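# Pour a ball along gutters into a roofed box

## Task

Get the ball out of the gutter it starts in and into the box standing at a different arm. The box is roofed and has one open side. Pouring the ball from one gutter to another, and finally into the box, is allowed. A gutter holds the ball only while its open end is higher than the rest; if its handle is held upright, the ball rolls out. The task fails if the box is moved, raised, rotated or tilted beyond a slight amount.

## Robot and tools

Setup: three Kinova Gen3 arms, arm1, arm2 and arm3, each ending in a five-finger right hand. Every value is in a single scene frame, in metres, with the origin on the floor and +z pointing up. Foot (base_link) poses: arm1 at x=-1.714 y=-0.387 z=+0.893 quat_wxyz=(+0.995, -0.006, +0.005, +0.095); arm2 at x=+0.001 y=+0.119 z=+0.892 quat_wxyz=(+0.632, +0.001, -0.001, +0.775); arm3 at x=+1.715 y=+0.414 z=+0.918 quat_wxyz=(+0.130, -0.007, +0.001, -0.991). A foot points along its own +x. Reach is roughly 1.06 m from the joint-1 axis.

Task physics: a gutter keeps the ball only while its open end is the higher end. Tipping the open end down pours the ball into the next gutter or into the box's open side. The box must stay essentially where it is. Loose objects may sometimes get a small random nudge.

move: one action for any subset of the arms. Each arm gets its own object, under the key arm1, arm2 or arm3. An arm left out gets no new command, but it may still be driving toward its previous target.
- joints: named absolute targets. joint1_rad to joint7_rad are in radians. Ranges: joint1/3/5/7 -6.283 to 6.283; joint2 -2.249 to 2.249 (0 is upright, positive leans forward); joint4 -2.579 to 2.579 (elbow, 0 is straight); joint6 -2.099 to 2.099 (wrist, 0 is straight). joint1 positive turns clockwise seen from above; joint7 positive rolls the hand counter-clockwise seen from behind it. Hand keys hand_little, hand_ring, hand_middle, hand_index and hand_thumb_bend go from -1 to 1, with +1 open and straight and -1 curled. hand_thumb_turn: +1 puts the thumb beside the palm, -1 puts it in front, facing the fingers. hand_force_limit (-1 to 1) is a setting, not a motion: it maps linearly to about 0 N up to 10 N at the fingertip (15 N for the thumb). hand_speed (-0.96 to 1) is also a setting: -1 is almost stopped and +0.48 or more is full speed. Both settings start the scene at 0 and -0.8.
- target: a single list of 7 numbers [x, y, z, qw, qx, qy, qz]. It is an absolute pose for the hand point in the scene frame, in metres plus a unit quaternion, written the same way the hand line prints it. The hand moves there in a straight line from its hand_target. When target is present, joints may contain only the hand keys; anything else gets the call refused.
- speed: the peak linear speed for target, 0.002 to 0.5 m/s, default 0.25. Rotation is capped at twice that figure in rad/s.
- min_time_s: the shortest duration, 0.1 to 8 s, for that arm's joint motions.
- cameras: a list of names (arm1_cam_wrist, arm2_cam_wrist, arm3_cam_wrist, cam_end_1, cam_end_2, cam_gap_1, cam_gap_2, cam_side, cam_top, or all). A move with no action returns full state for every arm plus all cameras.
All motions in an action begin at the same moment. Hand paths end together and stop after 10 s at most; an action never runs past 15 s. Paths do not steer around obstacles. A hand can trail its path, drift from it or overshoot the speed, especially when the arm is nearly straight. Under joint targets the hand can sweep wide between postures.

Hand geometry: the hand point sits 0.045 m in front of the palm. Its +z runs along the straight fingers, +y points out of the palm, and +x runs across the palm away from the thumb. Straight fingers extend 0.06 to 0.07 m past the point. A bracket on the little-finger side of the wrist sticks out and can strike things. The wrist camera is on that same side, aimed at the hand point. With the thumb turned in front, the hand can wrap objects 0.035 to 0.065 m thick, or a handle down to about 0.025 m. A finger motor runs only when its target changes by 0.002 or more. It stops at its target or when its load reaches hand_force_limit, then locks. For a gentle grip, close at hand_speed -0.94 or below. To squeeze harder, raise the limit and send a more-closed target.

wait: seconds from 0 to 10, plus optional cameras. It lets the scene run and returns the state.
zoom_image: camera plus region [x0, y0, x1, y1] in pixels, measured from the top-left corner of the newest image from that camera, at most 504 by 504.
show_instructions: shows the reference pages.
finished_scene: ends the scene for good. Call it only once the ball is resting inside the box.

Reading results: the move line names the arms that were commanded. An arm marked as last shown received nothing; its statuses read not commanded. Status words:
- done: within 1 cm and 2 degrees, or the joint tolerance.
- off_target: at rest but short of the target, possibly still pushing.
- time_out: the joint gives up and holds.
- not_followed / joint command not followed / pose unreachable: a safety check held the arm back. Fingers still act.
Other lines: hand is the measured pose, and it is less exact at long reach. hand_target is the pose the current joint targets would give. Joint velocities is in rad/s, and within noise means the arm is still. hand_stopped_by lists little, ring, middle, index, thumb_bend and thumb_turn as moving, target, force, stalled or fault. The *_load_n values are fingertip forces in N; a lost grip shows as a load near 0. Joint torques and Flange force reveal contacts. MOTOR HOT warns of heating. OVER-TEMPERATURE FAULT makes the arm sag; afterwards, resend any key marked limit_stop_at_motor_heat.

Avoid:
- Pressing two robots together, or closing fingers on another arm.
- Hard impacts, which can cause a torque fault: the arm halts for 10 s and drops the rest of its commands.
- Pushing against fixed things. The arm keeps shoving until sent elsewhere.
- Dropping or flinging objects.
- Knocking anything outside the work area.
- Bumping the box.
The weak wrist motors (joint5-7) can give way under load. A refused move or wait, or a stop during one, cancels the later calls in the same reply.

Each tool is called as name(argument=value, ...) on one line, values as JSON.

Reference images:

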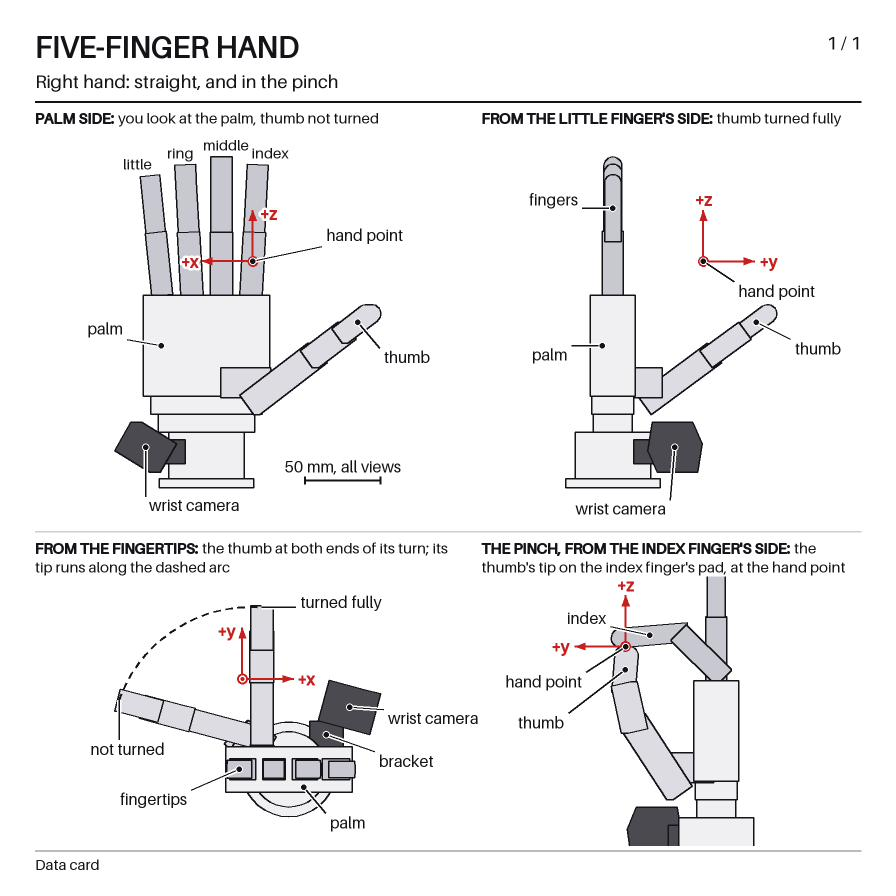

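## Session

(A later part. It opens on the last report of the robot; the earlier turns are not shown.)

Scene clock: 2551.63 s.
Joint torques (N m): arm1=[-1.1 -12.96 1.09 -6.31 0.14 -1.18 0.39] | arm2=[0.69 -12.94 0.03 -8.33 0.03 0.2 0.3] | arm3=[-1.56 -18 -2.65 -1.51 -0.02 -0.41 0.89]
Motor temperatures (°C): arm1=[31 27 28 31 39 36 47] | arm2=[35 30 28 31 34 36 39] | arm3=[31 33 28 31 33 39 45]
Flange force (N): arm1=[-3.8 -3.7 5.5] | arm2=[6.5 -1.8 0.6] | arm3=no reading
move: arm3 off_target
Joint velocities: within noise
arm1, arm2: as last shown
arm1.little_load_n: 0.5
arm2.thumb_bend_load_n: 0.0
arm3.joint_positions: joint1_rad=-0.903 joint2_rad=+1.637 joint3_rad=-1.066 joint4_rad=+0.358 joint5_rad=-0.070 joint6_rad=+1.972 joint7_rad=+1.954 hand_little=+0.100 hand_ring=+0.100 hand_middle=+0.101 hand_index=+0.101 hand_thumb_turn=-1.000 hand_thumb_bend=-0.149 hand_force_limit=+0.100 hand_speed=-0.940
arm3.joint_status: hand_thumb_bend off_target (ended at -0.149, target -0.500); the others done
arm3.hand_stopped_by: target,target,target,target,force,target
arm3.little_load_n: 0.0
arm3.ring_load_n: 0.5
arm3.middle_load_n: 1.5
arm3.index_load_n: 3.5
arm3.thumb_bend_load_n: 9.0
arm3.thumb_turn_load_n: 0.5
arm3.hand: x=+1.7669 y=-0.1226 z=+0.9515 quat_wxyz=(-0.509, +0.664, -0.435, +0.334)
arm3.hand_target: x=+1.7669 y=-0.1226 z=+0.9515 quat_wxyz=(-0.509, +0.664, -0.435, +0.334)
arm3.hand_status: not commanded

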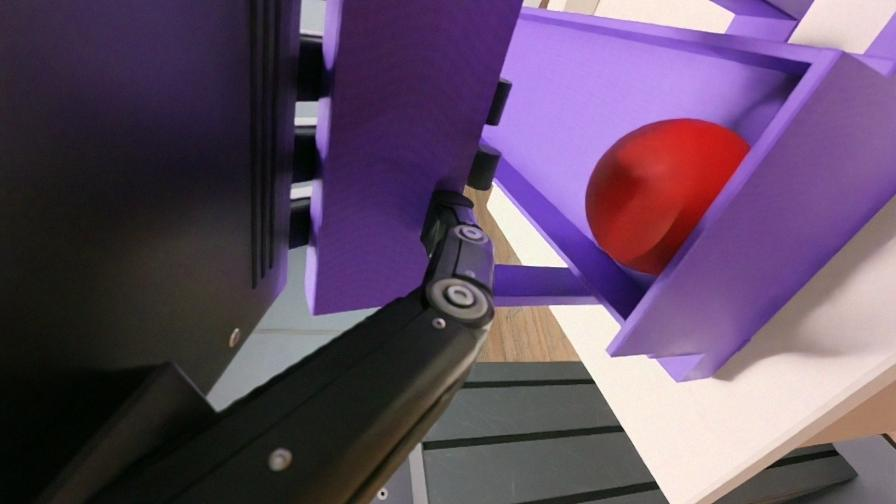

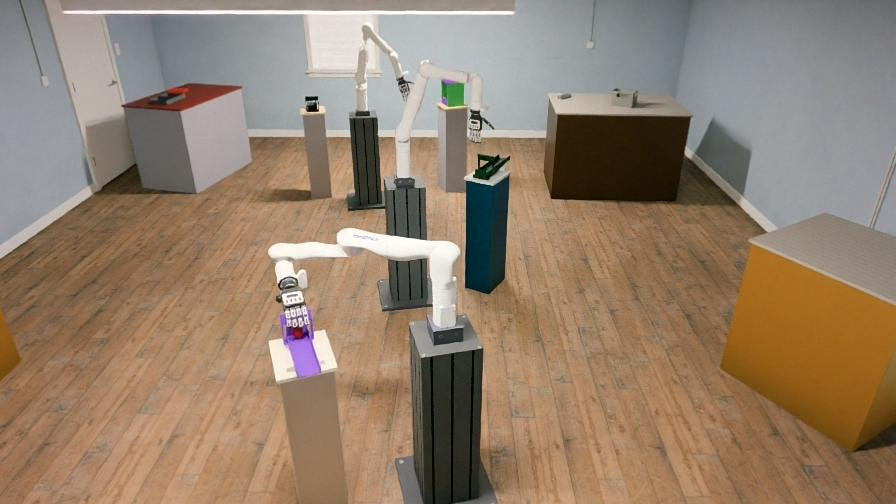

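move(arm3={"target": [1.7669, -0.1226, 0.9595, 0.509, -0.664, 0.435, -0.334], "speed": 0.03}, cameras=["arm3_cam_wrist", "cam_end_2", "cam_side"])

zoom_image(camera="cam_side", region=[730, 260, 810, 330])

Scene clock: 2589.80 s.
Joint torques (N m): arm1=[-1.19 -12.97 1.12 -6.28 0.13 -1.2 0.36] | arm2=[0.64 -12.9 0.08 -8.26 0.08 0.22 0.28] | arm3=[0.48 -27.61 -6.34 -3.2 -2.79 1.1 0.51]
Motor temperatures (°C): arm1=[31 27 28 31 39 36 47] | arm2=[35 30 28 30 34 36 39] | arm3=[31 33 28 30 33 39 45]
Flange force (N): arm1=[-3.9 -4.1 5.5] | arm2=[6.3 -1.8 0.5] | arm3=no reading
move: arm3 done
Joint velocities: within noise
arm1, arm2: as last shown
arm1.little_load_n: 0.0
arm2.thumb_bend_load_n: -0.5
arm3.joint_positions: joint1_rad=-0.897 joint2_rad=+1.623 joint3_rad=-1.069 joint4_rad=+0.374 joint5_rad=-0.075 joint6_rad=+1.967 joint7_rad=+1.944 hand_little=+0.100 hand_ring=+0.100 hand_middle=+0.100 hand_index=+0.101 hand_thumb_turn=-1.000 hand_thumb_bend=-0.150 hand_force_limit=+0.100 hand_speed=-0.940
arm3.joint_status: not commanded
arm3.hand_stopped_by: target,target,target,target,force,target
arm3.little_load_n: 0.0
arm3.ring_load_n: 0.0
arm3.middle_load_n: 0.0
arm3.index_load_n: 0.5
arm3.thumb_bend_load_n: 4.0
arm3.thumb_turn_load_n: 0.5
arm3.hand: x=+1.7669 y=-0.1226 z=+0.9595 quat_wxyz=(-0.509, +0.664, -0.435, +0.334)
arm3.hand_target: x=+1.7669 y=-0.1226 z=+0.9595 quat_wxyz=(-0.509, +0.664, -0.435, +0.334)
arm3.hand_status: done (0.000 m and 0.0 deg from the pose sent, 0.008 m and 0.0 deg at the start)

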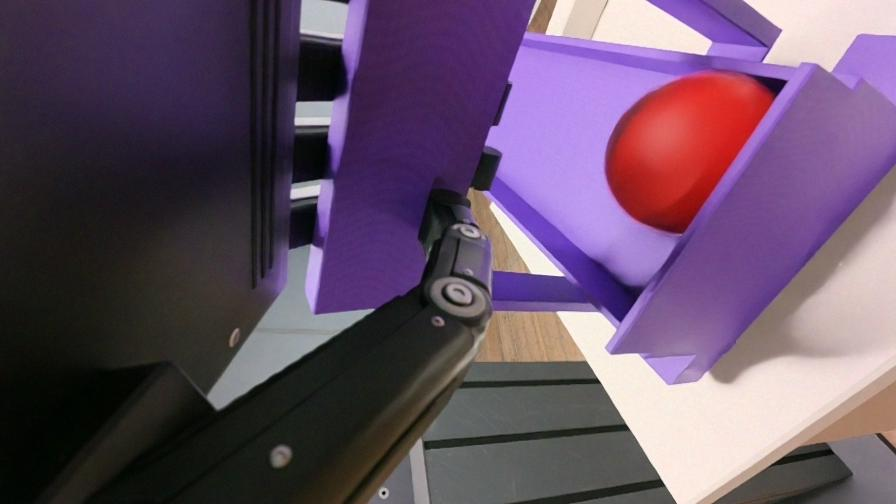

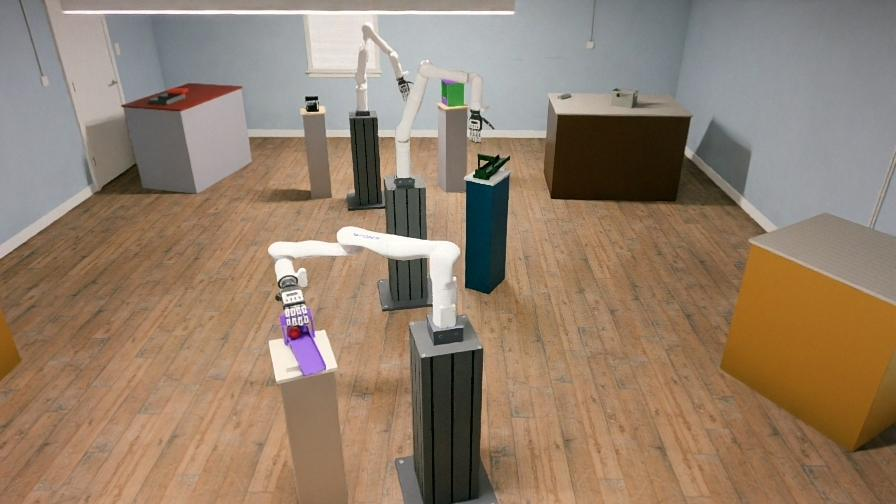

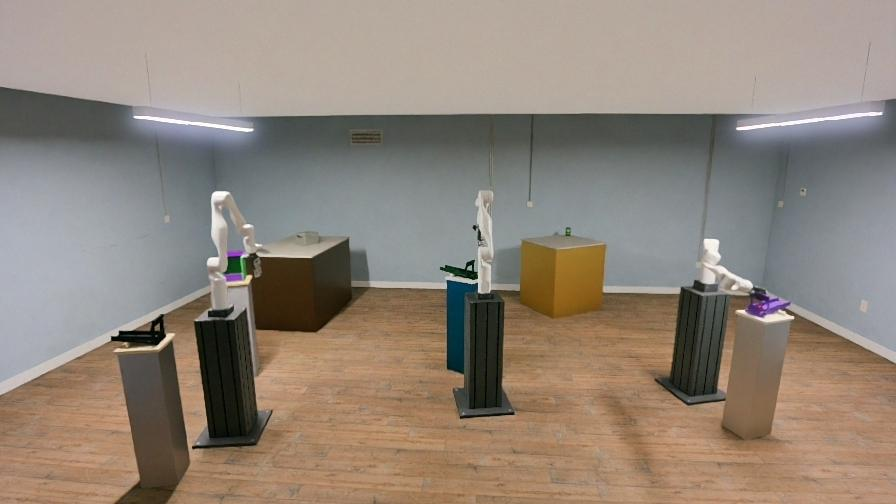

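Scaled by 6.300 from the camera's image (finer frame: 1280x720).

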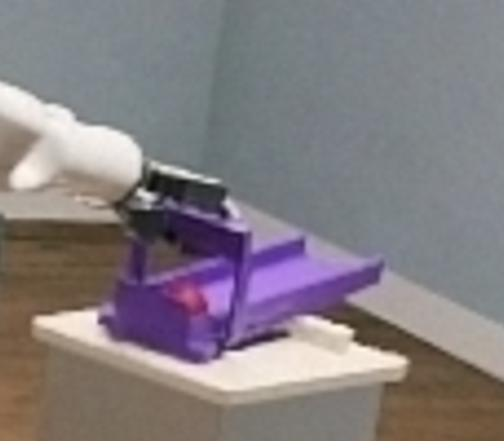

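zoom_image(camera="cam_end_2", region=[250, 240, 350, 390])

zoom_image(camera="arm3_cam_wrist", region=[280, 0, 780, 400])

Scaled by 3.360 from the camera's image (finer frame: 1280x720).

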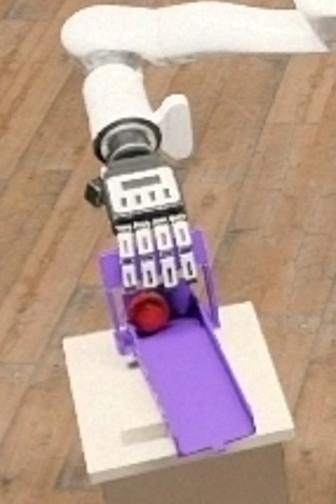

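Scaled by 1.008 from the camera's image (finer frame: 1280x720).

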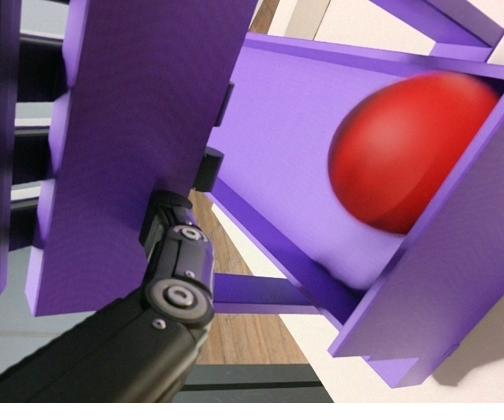

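move(arm3={"target": [1.7669, -0.1226, 0.9515, 0.509, -0.664, 0.435, -0.334], "speed": 0.03}, cameras=["arm3_cam_wrist", "cam_end_2"])

zoom_image(camera="cam_end_2", region=[250, 240, 350, 390])

Scene clock: 2660.73 s.
Joint torques (N m): arm1=[-1.08 -12.94 1.09 -6.35 0.18 -1.17 0.37] | arm2=[0.64 -12.89 0.06 -8.2 0.08 0.21 0.32] | arm3=[0.18 -17.66 -0.73 -4.36 1.72 -3.08 0.72]
Motor temperatures (°C): arm1=[31 27 28 31 39 36 47] | arm2=[35 30 28 30 34 36 39] | arm3=[31 34 28 30 34 39 45]
Flange force (N): arm1=[-3.6 -3.7 5.5] | arm2=[6.2 -1.6 0.3] | arm3=no reading
move: arm3 done
Joint velocities: within noise
arm1, arm2: as last shown
arm3.joint_positions: joint1_rad=-0.903 joint2_rad=+1.637 joint3_rad=-1.066 joint4_rad=+0.358 joint5_rad=-0.070 joint6_rad=+1.972 joint7_rad=+1.954 hand_little=+0.100 hand_ring=+0.100 hand_middle=+0.100 hand_index=+0.101 hand_thumb_turn=-1.000 hand_thumb_bend=-0.150 hand_force_limit=+0.100 hand_speed=-0.940
arm3.joint_status: not commanded
arm3.hand_stopped_by: target,target,target,target,force,target
arm3.little_load_n: 0.5
arm3.ring_load_n: 0.5
arm3.middle_load_n: 1.0
arm3.index_load_n: 3.0
arm3.thumb_bend_load_n: 3.5
arm3.thumb_turn_load_n: 0.0
arm3.hand: x=+1.7669 y=-0.1226 z=+0.9515 quat_wxyz=(-0.509, +0.664, -0.435, +0.334)
arm3.hand_target: x=+1.7669 y=-0.1226 z=+0.9515 quat_wxyz=(-0.509, +0.664, -0.435, +0.334)
arm3.hand_status: done (0.000 m and 0.0 deg from the pose sent, 0.008 m and 0.0 deg at the start)

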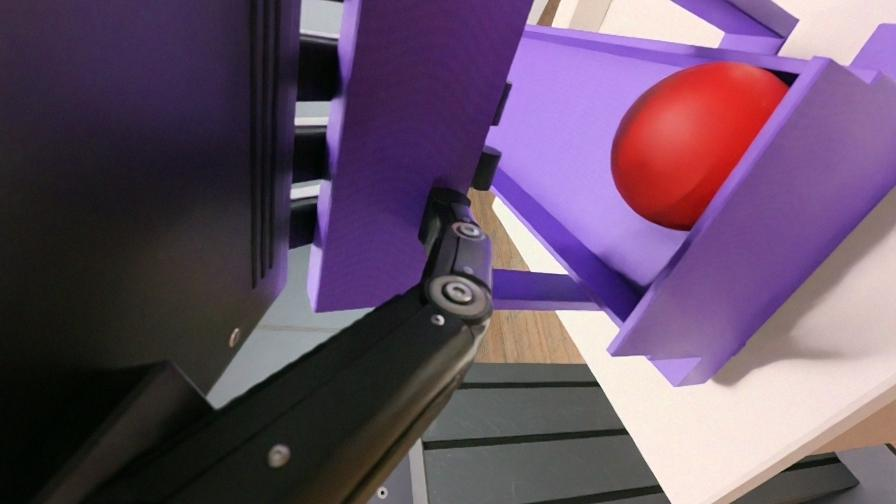

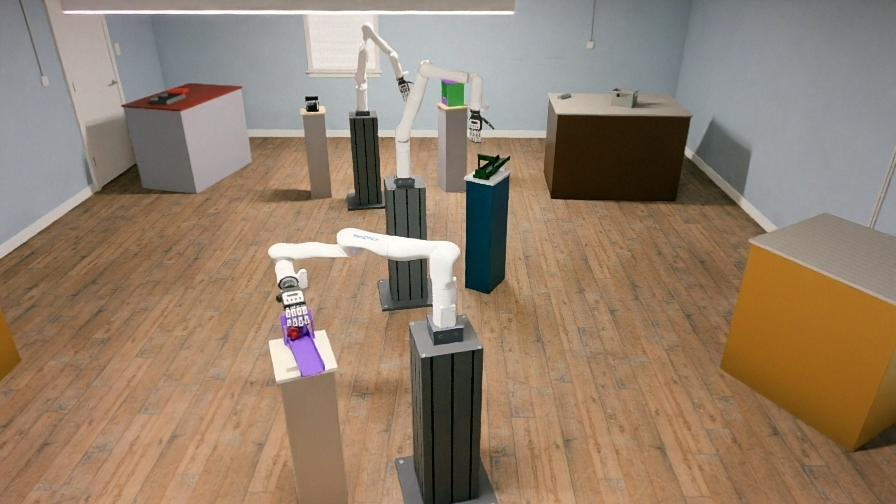

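Scaled by 3.360 from the camera's image (finer frame: 1280x720).

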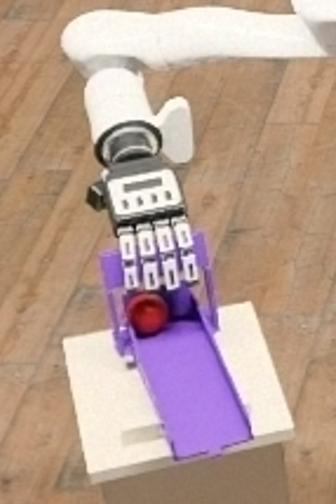

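move(arm3={"target": [1.7669, -0.1226, 0.9595, 0.509, -0.664, 0.435, -0.334], "speed": 0.03})

move(arm3={"target": [1.7625, -0.099, 0.9595, 0.478, -0.6232, 0.4913, -0.3769], "speed": 0.04}, cameras=["arm3_cam_wrist", "cam_end_2"])

zoom_image(camera="cam_end_2", region=[250, 240, 350, 390])

Scene clock: 2694.63 s.
Joint torques (N m): arm1=[-1.11 -12.96 1.08 -6.31 0.14 -1.16 0.35] | arm2=[0.68 -12.97 -0.02 -8.23 0.11 0.23 0.28] | arm3=[0.51 -27.55 -6.35 -3.17 -2.81 1.16 0.52]
Motor temperatures (°C): arm1=[31 27 28 31 39 36 47] | arm2=[35 30 28 30 34 36 39] | arm3=[31 34 28 30 34 39 45]
Flange force (N): arm1=[-3.7 -3.9 5.6] | arm2=[6.1 -1.6 0.5] | arm3=no reading
move: arm3 done
Joint velocities: within noise
arm1, arm2: as last shown
arm1.little_load_n: -0.5
arm2.thumb_bend_load_n: 0.0
arm3.joint_positions: joint1_rad=-0.897 joint2_rad=+1.623 joint3_rad=-1.069 joint4_rad=+0.374 joint5_rad=-0.074 joint6_rad=+1.967 joint7_rad=+1.944 hand_little=+0.100 hand_ring=+0.100 hand_middle=+0.100 hand_index=+0.101 hand_thumb_turn=-1.000 hand_thumb_bend=-0.150 hand_force_limit=+0.100 hand_speed=-0.940
arm3.joint_status: not commanded
arm3.hand_stopped_by: target,target,target,target,force,target
arm3.little_load_n: 0.5
arm3.ring_load_n: 0.0
arm3.middle_load_n: 0.0
arm3.index_load_n: 0.5
arm3.thumb_bend_load_n: 4.0
arm3.thumb_turn_load_n: 0.5
arm3.hand: x=+1.7669 y=-0.1226 z=+0.9595 quat_wxyz=(-0.509, +0.664, -0.435, +0.334)
arm3.hand_target: x=+1.7669 y=-0.1226 z=+0.9595 quat_wxyz=(-0.509, +0.664, -0.435, +0.334)
arm3.hand_status: done (0.000 m and 0.0 deg from the pose sent, 0.008 m and 0.0 deg at the start)
pictures: none

Scene clock: 2697.33 s.
Joint torques (N m): arm1=[-1.09 -12.96 1.07 -6.33 0.15 -1.18 0.38] | arm2=[0.69 -12.99 0.1 -8.34 0.04 0.15 0.3] | arm3=[0.47 -25.17 -9.36 -2.5 -3.14 1.13 0.52]
Motor temperatures (°C): arm1=[31 27 28 31 39 36 47] | arm2=[35 30 28 30 34 36 39] | arm3=[31 34 28 30 34 39 45]
Flange force (N): arm1=[-3.7 -3.7 5.5] | arm2=[6.4 -1.7 0.5] | arm3=[-0.7 5.4 2.2]
move: arm3 done
Joint velocities: within noise
arm1, arm2: as last shown
arm1.little_load_n: 0.0
arm3.joint_positions: joint1_rad=-0.642 joint2_rad=+1.535 joint3_rad=-1.074 joint4_rad=+0.878 joint5_rad=-0.094 joint6_rad=+1.576 joint7_rad=+1.939 hand_little=+0.100 hand_ring=+0.100 hand_middle=+0.100 hand_index=+0.101 hand_thumb_turn=-1.000 hand_thumb_bend=-0.150 hand_force_limit=+0.100 hand_speed=-0.940
arm3.joint_status: not commanded
arm3.hand_stopped_by: target,target,target,target,force,target
arm3.little_load_n: 0.0
arm3.ring_load_n: 0.0
arm3.middle_load_n: 0.0
arm3.index_load_n: 0.5
arm3.thumb_bend_load_n: 4.0
arm3.thumb_turn_load_n: 0.5
arm3.hand: x=+1.7625 y=-0.0990 z=+0.9595 quat_wxyz=(-0.478, +0.623, -0.491, +0.377)
arm3.hand_target: x=+1.7625 y=-0.0990 z=+0.9595 quat_wxyz=(-0.478, +0.623, -0.491, +0.377)
arm3.hand_status: done (0.000 m and 0.0 deg from the pose sent, 0.024 m and 10.0 deg at the start)

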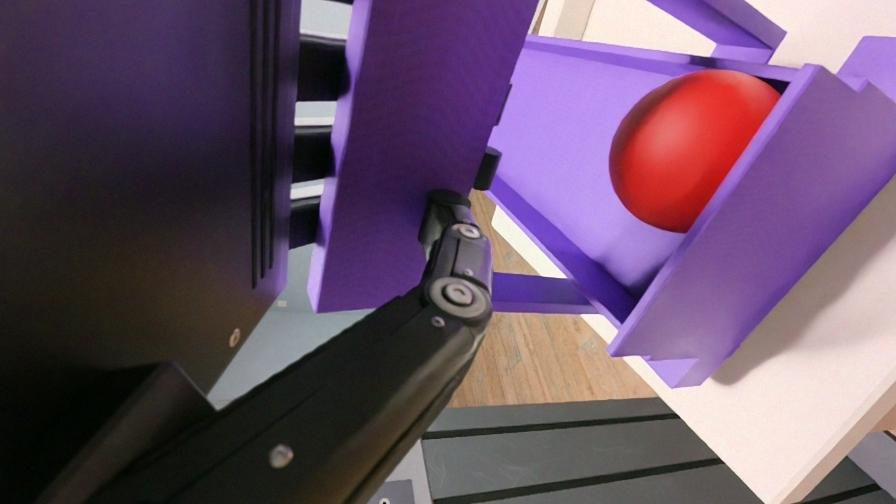

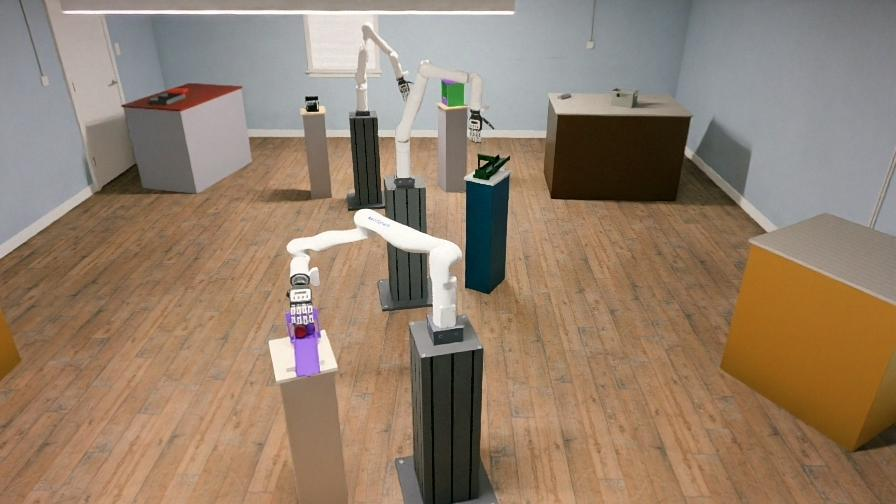

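Scaled by 3.360 from the camera's image (finer frame: 1280x720).

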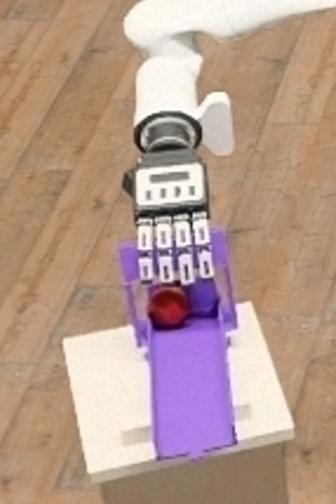

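move(arm3={"target": [1.7625, -0.099, 0.9525, 0.478, -0.6232, 0.4913, -0.3769], "speed": 0.03}, cameras=["arm3_cam_wrist"])

zoom_image(camera="arm3_cam_wrist", region=[280, 0, 780, 400])

Scene clock: 2713.67 s.
Joint torques (N m): arm1=[-1.12 -12.97 1.09 -6.34 0.14 -1.19 0.41] | arm2=[0.74 -12.92 0.19 -8.24 0.07 0.18 0.31] | arm3=[0.52 -20.16 -4.65 -3.63 -0.02 -1.33 0.62]
Motor temperatures (°C): arm1=[31 27 28 31 39 36 47] | arm2=[35 30 28 30 34 36 39] | arm3=[31 34 28 30 33 39 45]
Flange force (N): arm1=[-3.7 -3.6 5.5] | arm2=[6.4 -1.5 0.4] | arm3=[-4.0 -7.9 -0.9]
move: arm3 done
Joint velocities: within noise
arm1, arm2: as last shown
arm3.joint_positions: joint1_rad=-0.644 joint2_rad=+1.546 joint3_rad=-1.071 joint4_rad=+0.871 joint5_rad=-0.089 joint6_rad=+1.575 joint7_rad=+1.947 hand_little=+0.100 hand_ring=+0.100 hand_middle=+0.100 hand_index=+0.101 hand_thumb_turn=-1.000 hand_thumb_bend=-0.150 hand_force_limit=+0.100 hand_speed=-0.940
arm3.joint_status: not commanded
arm3.hand_stopped_by: target,target,target,target,force,target
arm3.little_load_n: 0.5
arm3.ring_load_n: 0.0
arm3.middle_load_n: 1.0
arm3.index_load_n: 2.0
arm3.thumb_bend_load_n: 4.5
arm3.thumb_turn_load_n: 0.0
arm3.hand: x=+1.7625 y=-0.0990 z=+0.9525 quat_wxyz=(-0.478, +0.623, -0.491, +0.377)
arm3.hand_target: x=+1.7625 y=-0.0990 z=+0.9525 quat_wxyz=(-0.478, +0.623, -0.491, +0.377)
arm3.hand_status: done (0.000 m and 0.0 deg from the pose sent, 0.007 m and 0.0 deg at the start)

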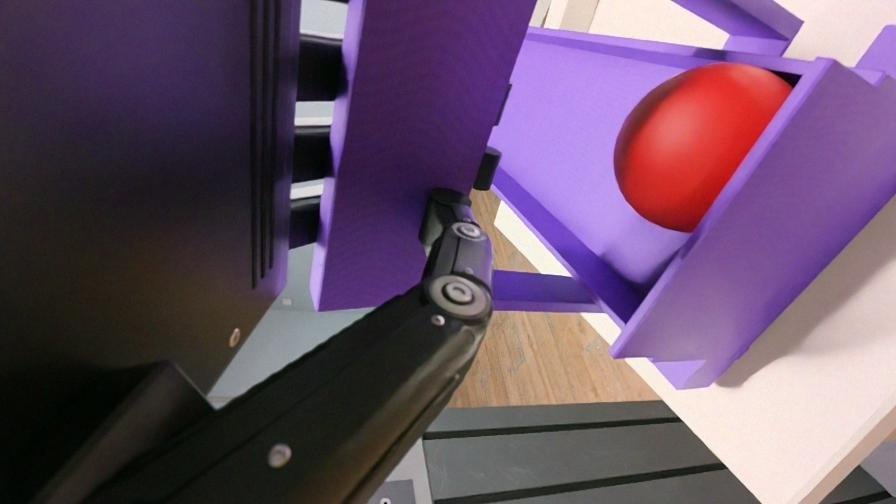

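Scaled by 1.008 from the camera's image (finer frame: 1280x720).

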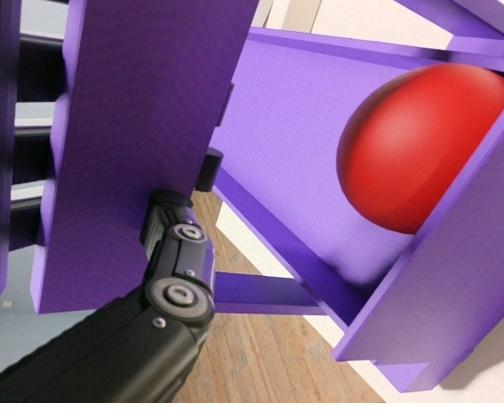

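move(arm3={"joints": {"hand_speed": -0.85, "hand_index": 0.4, "hand_middle": 0.4, "hand_ring": 0.4, "hand_little": 0.4, "hand_thumb_bend": 0.1}}, cameras=["arm3_cam_wrist", "cam_end_2"])

zoom_image(camera="arm3_cam_wrist", region=[280, 0, 780, 400])

zoom_image(camera="cam_end_2", region=[250, 240, 350, 390])

Scene clock: 2729.27 s.
Joint torques (N m): arm1=[-1.11 -12.97 1.07 -6.31 0.14 -1.19 0.37] | arm2=[0.59 -12.96 0.11 -8.26 0.13 0.2 0.33] | arm3=[0.59 -23.63 -7.62 -2.82 -1.9 0.35 0.58]
Motor temperatures (°C): arm1=[31 27 28 31 39 36 47] | arm2=[35 30 28 30 34 36 39] | arm3=[31 34 28 30 33 39 45]
Flange force (N): arm1=[-3.8 -3.7 5.5] | arm2=[6.2 -1.7 0.5] | arm3=[-1.4 0.9 1.2]
move: arm3 done
Joint velocities: within noise
arm1: as last shown
arm2.joint_positions: joint1_rad=+0.092 joint2_rad=+0.380 joint3_rad=+0.000 joint4_rad=+1.424 joint5_rad=+0.000 joint6_rad=+1.337 joint7_rad=-2.170 hand_little=+1.000 hand_ring=+1.000 hand_middle=+1.000 hand_index=+1.000 hand_thumb_turn=+1.000 hand_thumb_bend=+1.000 hand_force_limit=+0.000 hand_speed=-0.800
arm2.joint_status: not commanded
arm2.hand_stopped_by: target,target,target,target,target,target
arm2.little_load_n: 0.0
arm2.ring_load_n: 0.0
arm2.middle_load_n: 0.0
arm2.index_load_n: 0.0
arm2.thumb_bend_load_n: 0.0
arm2.thumb_turn_load_n: 0.0
arm2.hand: x=-0.0638 y=+0.6355 z=+1.1740 quat_wxyz=(-0.001, +0.515, -0.857, -0.002)
arm2.hand_target: x=-0.0638 y=+0.6355 z=+1.1740 quat_wxyz=(-0.001, +0.515, -0.857, -0.002)
arm2.hand_status: not commanded
arm3.joint_positions: joint1_rad=-0.644 joint2_rad=+1.546 joint3_rad=-1.071 joint4_rad=+0.871 joint5_rad=-0.089 joint6_rad=+1.575 joint7_rad=+1.947 hand_little=+0.400 hand_ring=+0.400 hand_middle=+0.400 hand_index=+0.400 hand_thumb_turn=-1.000 hand_thumb_bend=+0.100 hand_force_limit=+0.100 hand_speed=-0.850
arm3.joint_status: all done
arm3.hand_stopped_by: target,target,target,target,target,target
arm3.little_load_n: 0.0
arm3.ring_load_n: 0.0
arm3.middle_load_n: 0.0
arm3.index_load_n: 0.0
arm3.thumb_bend_load_n: 0.0
arm3.thumb_turn_load_n: 0.0
arm3.hand: x=+1.7625 y=-0.0990 z=+0.9525 quat_wxyz=(-0.478, +0.623, -0.491, +0.377)
arm3.hand_target: x=+1.7625 y=-0.0990 z=+0.9525 quat_wxyz=(-0.478, +0.623, -0.491, +0.377)
arm3.hand_status: not commanded

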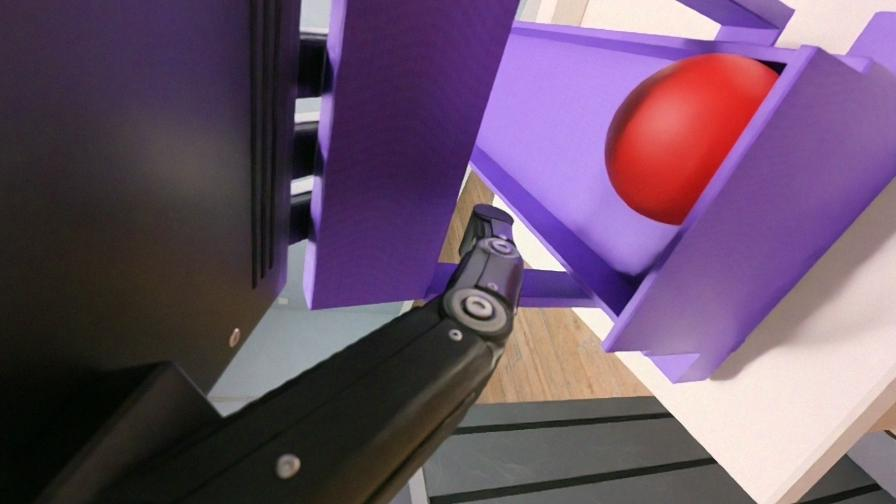

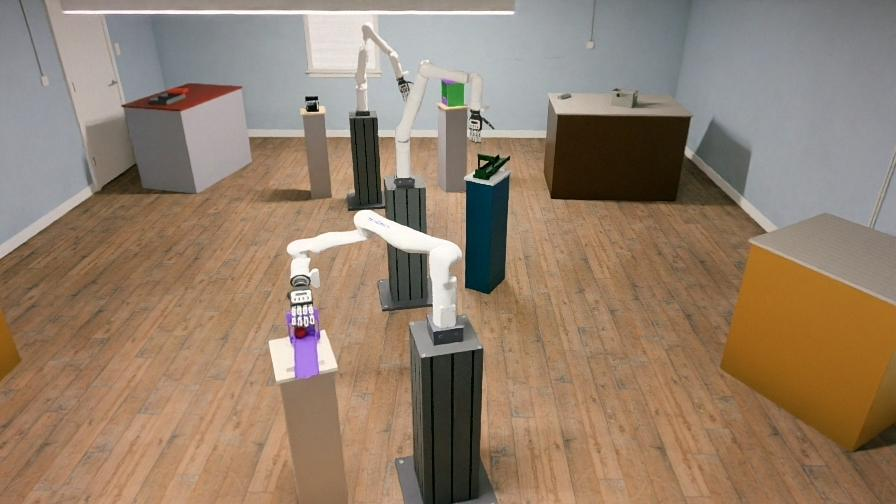

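Scaled by 1.008 from the camera's image (finer frame: 1280x720).

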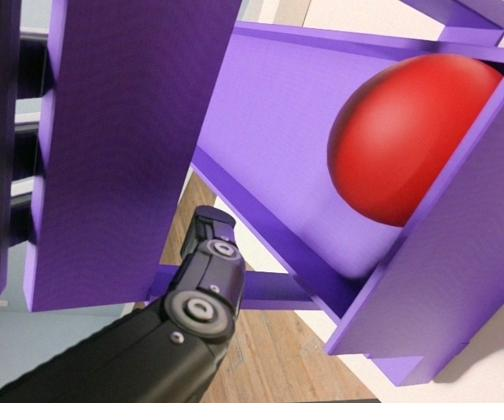

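Scaled by 3.360 from the camera's image (finer frame: 1280x720).

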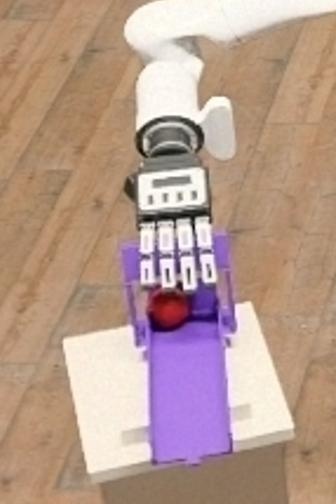

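move(arm3={"target": [1.7665, -0.1155, 0.9555, 0.478, -0.6232, 0.4913, -0.3769], "speed": 0.04}, cameras=["arm3_cam_wrist"])

move(arm3={"joints": {"hand_speed": -0.94, "hand_force_limit": -0.6, "hand_index": 0.15, "hand_middle": 0.15, "hand_ring": 0.2, "hand_little": 0.4, "hand_thumb_bend": -0.4}}, cameras=["arm3_cam_wrist", "cam_end_2"])

zoom_image(camera="arm3_cam_wrist", region=[280, 0, 780, 400])

Scene clock: 2753.80 s.
Joint torques (N m): arm1=[-1.14 -12.95 1.05 -6.31 0.15 -1.16 0.36] | arm2=[0.75 -12.87 0.15 -8.3 0.05 0.23 0.31] | arm3=[0.45 -25.01 -8.11 -2.61 -2.46 0.79 0.51]
Motor temperatures (°C): arm1=[31 27 28 31 39 36 47] | arm2=[35 30 28 30 34 36 39] | arm3=[31 34 28 30 33 39 45]
Flange force (N): arm1=[-3.7 -3.9 5.6] | arm2=[6.7 -1.7 0.6] | arm3=[-0.3 3.4 1.2]
move: arm3 done
Joint velocities: within noise
arm1.joint_positions: joint1_rad=-1.300 joint2_rad=+0.200 joint3_rad=+0.000 joint4_rad=+2.182 joint5_rad=+0.000 joint6_rad=+0.427 joint7_rad=-1.571 hand_little=+1.000 hand_ring=+1.000 hand_middle=+1.000 hand_index=+1.000 hand_thumb_turn=+1.000 hand_thumb_bend=+1.000 hand_force_limit=+0.000 hand_speed=-0.800
arm1.joint_status: not commanded
arm1.hand_stopped_by: target,target,target,target,target,target
arm1.little_load_n: 0.0
arm1.ring_load_n: 0.0
arm1.middle_load_n: 0.0
arm1.index_load_n: 0.0
arm1.thumb_bend_load_n: 0.0
arm1.thumb_turn_load_n: 0.0
arm1.hand: x=-1.7128 y=+0.0512 z=+1.0622 quat_wxyz=(-0.114, +0.669, -0.726, -0.111)
arm1.hand_target: x=-1.7128 y=+0.0512 z=+1.0622 quat_wxyz=(-0.114, +0.669, -0.726, -0.111)
arm1.hand_status: not commanded
arm2: as last shown
arm3.joint_positions: joint1_rad=-0.691 joint2_rad=+1.558 joint3_rad=-1.074 joint4_rad=+0.781 joint5_rad=-0.096 joint6_rad=+1.618 joint7_rad=+1.931 hand_little=+0.400 hand_ring=+0.400 hand_middle=+0.400 hand_index=+0.400 hand_thumb_turn=-1.000 hand_thumb_bend=+0.100 hand_force_limit=+0.100 hand_speed=-0.850
arm3.joint_status: not commanded
arm3.hand_stopped_by: target,target,target,target,target,target
arm3.little_load_n: 0.0
arm3.ring_load_n: 0.0
arm3.middle_load_n: 0.0
arm3.index_load_n: 0.0
arm3.thumb_bend_load_n: 0.0
arm3.thumb_turn_load_n: 0.0
arm3.hand: x=+1.7665 y=-0.1155 z=+0.9555 quat_wxyz=(-0.478, +0.623, -0.491, +0.377)
arm3.hand_target: x=+1.7665 y=-0.1155 z=+0.9555 quat_wxyz=(-0.478, +0.623, -0.491, +0.377)
arm3.hand_status: done (0.000 m and 0.0 deg from the pose sent, 0.017 m and 0.0 deg at the start)

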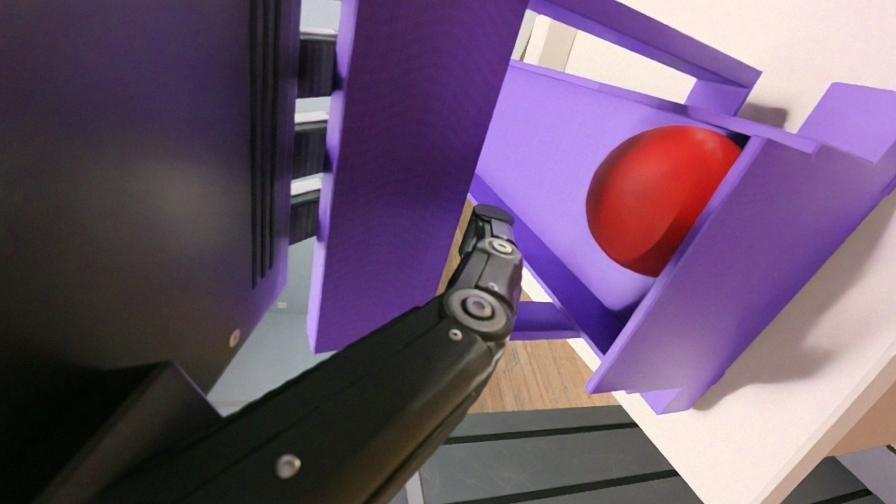

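Scene clock: 2756.93 s.
Joint torques (N m): arm1=[-1.1 -12.92 1.07 -6.26 0.14 -1.18 0.37] | arm2=[0.68 -12.96 0.07 -8.26 0.12 0.22 0.35] | arm3=[0.51 -25.5 -8.61 -2.64 -2.81 0.99 0.48]
Motor temperatures (°C): arm1=[31 27 28 31 39 36 47] | arm2=[35 30 28 30 34 36 39] | arm3=[31 34 28 30 33 39 45]
Flange force (N): arm1=[-3.9 -3.7 5.4] | arm2=[6.3 -1.5 0.5] | arm3=[-0.6 4.5 1.8]
move: arm3 off_target
Joint velocities: within noise
arm1, arm2: as last shown
arm3.joint_positions: joint1_rad=-0.691 joint2_rad=+1.558 joint3_rad=-1.074 joint4_rad=+0.781 joint5_rad=-0.096 joint6_rad=+1.618 joint7_rad=+1.931 hand_little=+0.400 hand_ring=+0.200 hand_middle=+0.150 hand_index=+0.150 hand_thumb_turn=-1.000 hand_thumb_bend=-0.139 hand_force_limit=-0.600 hand_speed=-0.940
arm3.joint_status: hand_thumb_bend off_target (ended at -0.139, target -0.400); the others done
arm3.hand_stopped_by: target,target,target,target,force,target
arm3.little_load_n: 0.0
arm3.ring_load_n: 0.0
arm3.middle_load_n: 0.5
arm3.index_load_n: 0.5
arm3.thumb_bend_load_n: 2.5
arm3.thumb_turn_load_n: 0.5
arm3.hand: x=+1.7665 y=-0.1155 z=+0.9555 quat_wxyz=(-0.478, +0.623, -0.491, +0.377)
arm3.hand_target: x=+1.7665 y=-0.1155 z=+0.9555 quat_wxyz=(-0.478, +0.623, -0.491, +0.377)
arm3.hand_status: not commanded

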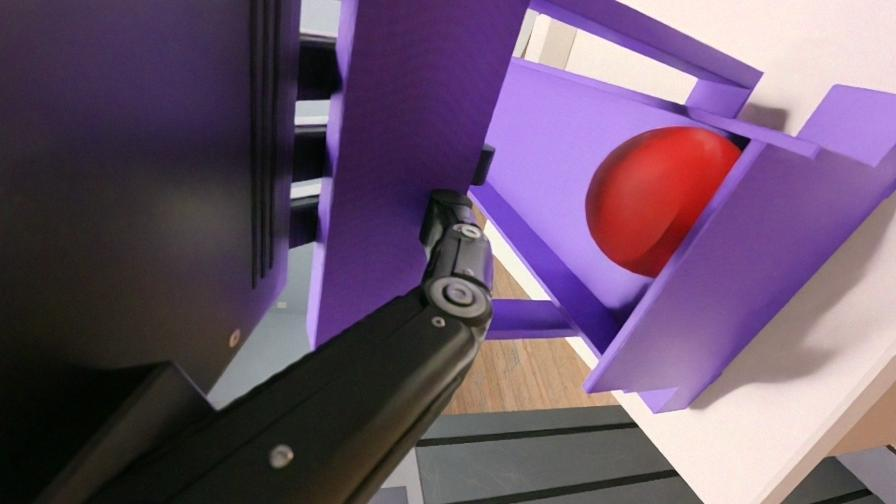

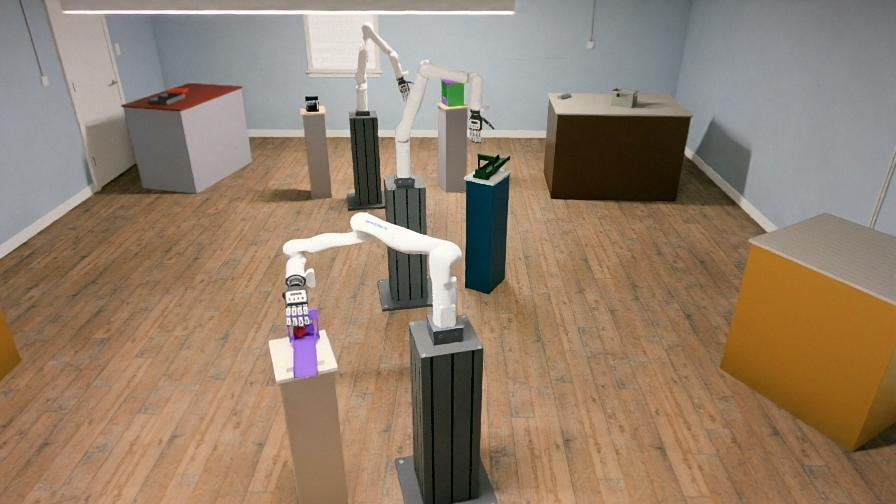

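Scaled by 1.008 from the camera's image (finer frame: 1280x720).

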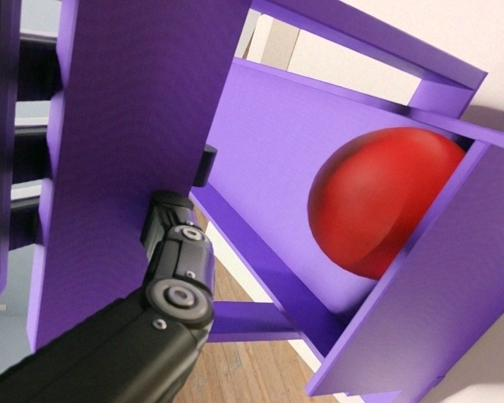

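move(arm3={"joints": {"hand_speed": -0.94, "hand_force_limit": 0.0, "hand_index": 0.08, "hand_middle": 0.08, "hand_ring": 0.1, "hand_little": 0.3}})

move(arm3={"joints": {"hand_speed": -0.94, "hand_force_limit": 0.4, "hand_thumb_bend": -0.5}}, cameras=["arm3_cam_wrist"])

move(arm3={"target": [1.7665, -0.1155, 0.9755, 0.478, -0.6232, 0.4913, -0.3769], "speed": 0.03}, cameras=["arm3_cam_wrist", "cam_end_2", "cam_side"])

zoom_image(camera="cam_end_2", region=[250, 240, 350, 390])

zoom_image(camera="cam_side", region=[730, 260, 810, 330])

Scene clock: 2770.13 s.
Joint torques (N m): arm1=[-1.11 -12.95 1.06 -6.3 0.12 -1.16 0.42] | arm2=[0.69 -12.89 0.03 -8.24 0.11 0.23 0.29] | arm3=[0.21 -22.89 -6.96 -2.25 -1.84 0.58 0.5]
Motor temperatures (°C): arm1=[31 27 28 31 39 36 47] | arm2=[35 30 28 30 34 36 39] | arm3=[31 34 28 30 33 39 45]
Flange force (N): arm1=[-3.8 -3.5 5.5] | arm2=[6.4 -1.7 0.5] | arm3=[-0.2 -0.4 -0.2]
move: arm3 done
Joint velocities: within noise
arm1, arm2: as last shown
arm1.thumb_bend_load_n: -0.5
arm2.thumb_bend_load_n: -0.5
arm3.joint_positions: joint1_rad=-0.691 joint2_rad=+1.557 joint3_rad=-1.074 joint4_rad=+0.781 joint5_rad=-0.096 joint6_rad=+1.618 joint7_rad=+1.931 hand_little=+0.300 hand_ring=+0.100 hand_middle=+0.080 hand_index=+0.080 hand_thumb_turn=-1.000 hand_thumb_bend=-0.138 hand_force_limit=+0.000 hand_speed=-0.940
arm3.joint_status: all done
arm3.hand_stopped_by: target,target,target,target,force,target
arm3.little_load_n: 0.0
arm3.ring_load_n: 0.5
arm3.middle_load_n: 1.0
arm3.index_load_n: 1.0
arm3.thumb_bend_load_n: 4.5
arm3.thumb_turn_load_n: 0.0
arm3.hand: x=+1.7665 y=-0.1155 z=+0.9555 quat_wxyz=(-0.478, +0.623, -0.491, +0.377)
arm3.hand_target: x=+1.7665 y=-0.1155 z=+0.9555 quat_wxyz=(-0.478, +0.623, -0.491, +0.377)
arm3.hand_status: not commanded
pictures: none

Scene clock: 2770.83 s.
Joint torques (N m): arm1=[-1.11 -12.98 1.09 -6.32 0.13 -1.16 0.36] | arm2=[0.66 -12.92 0.07 -8.29 0.03 0.28 0.32] | arm3=[0.04 -23.1 -7.15 -2.07 -2 0.75 0.51]
Motor temperatures (°C): arm1=[31 27 28 31 39 36 47] | arm2=[35 30 28 30 34 36 39] | arm3=[31 34 28 30 33 39 45]
Flange force (N): arm1=[-3.7 -3.8 5.6] | arm2=[6.5 -1.8 0.8] | arm3=[0.1 0.3 -0.4]
move: arm3 off_target
Joint velocities: within noise
arm1, arm2: as last shown
arm1.thumb_bend_load_n: 0.0
arm2.ring_load_n: -0.5
arm2.thumb_bend_load_n: 0.0
arm3.joint_positions: joint1_rad=-0.691 joint2_rad=+1.558 joint3_rad=-1.074 joint4_rad=+0.781 joint5_rad=-0.096 joint6_rad=+1.618 joint7_rad=+1.931 hand_little=+0.300 hand_ring=+0.100 hand_middle=+0.080 hand_index=+0.080 hand_thumb_turn=-1.000 hand_thumb_bend=-0.156 hand_force_limit=+0.400 hand_speed=-0.940
arm3.joint_status: hand_thumb_bend off_target (ended at -0.156, target -0.500); the others done
arm3.hand_stopped_by: target,target,target,target,force,target
arm3.little_load_n: -0.5
arm3.ring_load_n: 0.5
arm3.middle_load_n: 1.0
arm3.index_load_n: 1.0
arm3.thumb_bend_load_n: 10.0
arm3.thumb_turn_load_n: 0.5
arm3.hand: x=+1.7665 y=-0.1155 z=+0.9555 quat_wxyz=(-0.478, +0.623, -0.491, +0.377)
arm3.hand_target: x=+1.7665 y=-0.1155 z=+0.9555 quat_wxyz=(-0.478, +0.623, -0.491, +0.377)
arm3.hand_status: not commanded

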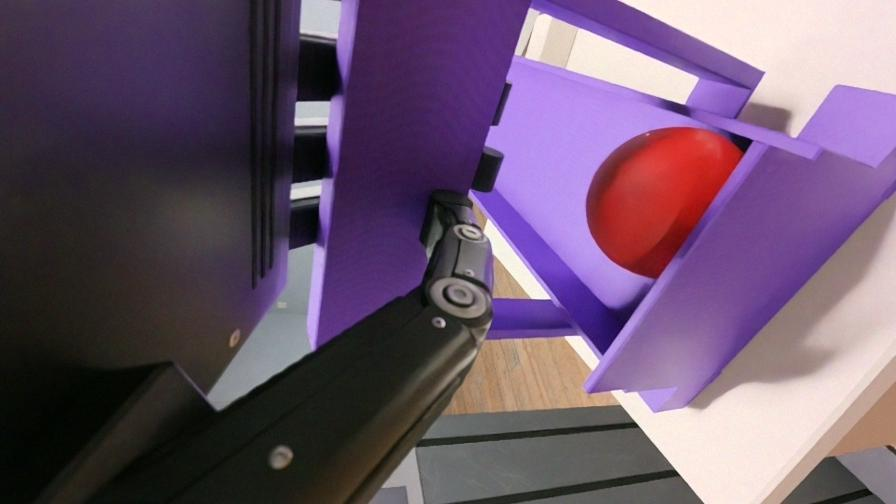

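Scene clock: 2772.00 s.
Joint torques (N m): arm1=[-1.13 -12.92 1.16 -6.34 0.15 -1.17 0.38] | arm2=[0.58 -12.87 0.06 -8.31 0.06 0.24 0.29] | arm3=[0.45 -25.69 -8.85 -2.81 -2.95 0.91 0.52]
Motor temperatures (°C): arm1=[31 27 28 31 39 36 47] | arm2=[35 30 28 30 34 36 39] | arm3=[31 34 28 30 33 39 45]
Flange force (N): arm1=[-3.6 -3.9 5.5] | arm2=[6.5 -2.0 0.7] | arm3=[-0.4 5.0 1.7]
move: arm3 done
Joint velocities: within noise
arm1, arm2: as last shown
arm1.middle_load_n: -0.5
arm2.ring_load_n: 0.0
arm3.joint_positions: joint1_rad=-0.683 joint2_rad=+1.526 joint3_rad=-1.083 joint4_rad=+0.801 joint5_rad=-0.108 joint6_rad=+1.618 joint7_rad=+1.908 hand_little=+0.300 hand_ring=+0.100 hand_middle=+0.080 hand_index=+0.080 hand_thumb_turn=-1.000 hand_thumb_bend=-0.159 hand_force_limit=+0.400 hand_speed=-0.940
arm3.joint_status: not commanded
arm3.hand_stopped_by: target,target,target,target,force,target
arm3.little_load_n: 0.0
arm3.ring_load_n: 0.0
arm3.middle_load_n: 0.5
arm3.index_load_n: 0.0
arm3.thumb_bend_load_n: 1.5
arm3.thumb_turn_load_n: 0.5
arm3.hand: x=+1.7665 y=-0.1155 z=+0.9755 quat_wxyz=(-0.478, +0.623, -0.491, +0.377)
arm3.hand_target: x=+1.7665 y=-0.1155 z=+0.9755 quat_wxyz=(-0.478, +0.623, -0.491, +0.377)
arm3.hand_status: done (0.000 m and 0.0 deg from the pose sent, 0.020 m and 0.0 deg at the start)

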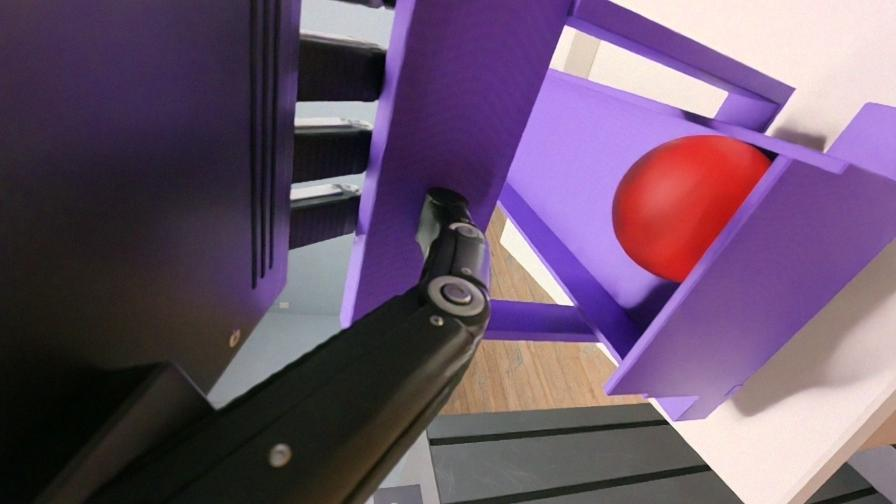

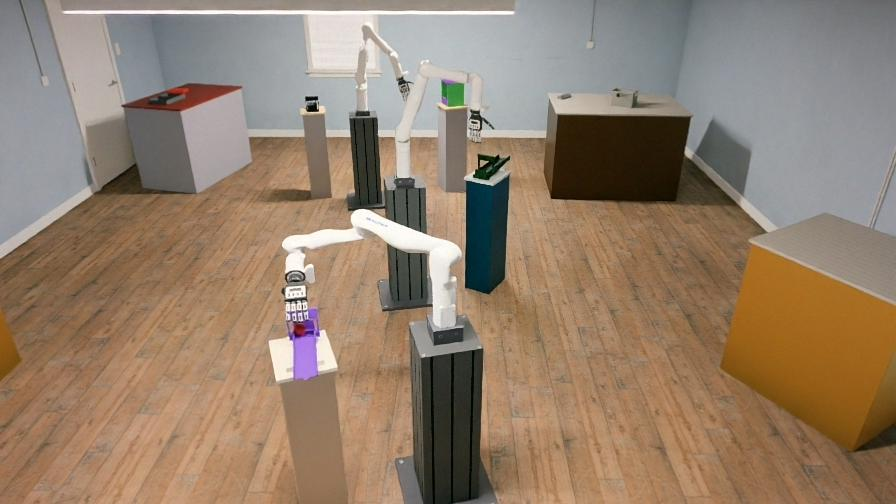

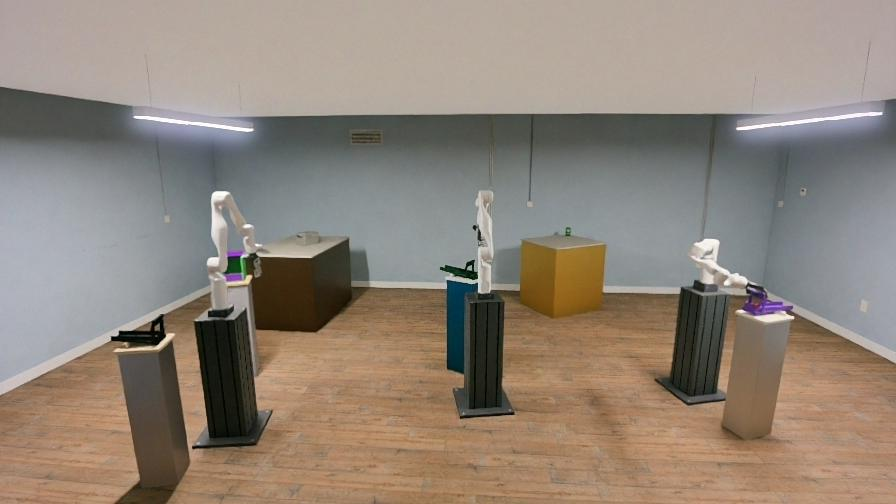

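Scaled by 3.360 from the camera's image (finer frame: 1280x720).

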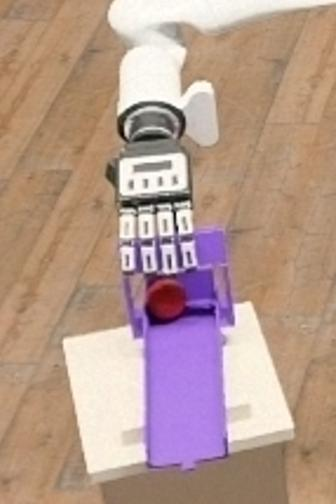

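Scaled by 6.300 from the camera's image (finer frame: 1280x720).

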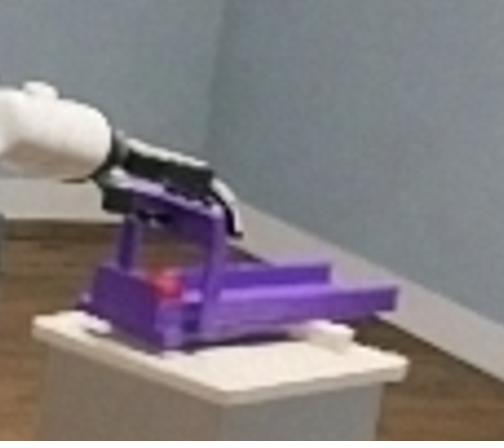

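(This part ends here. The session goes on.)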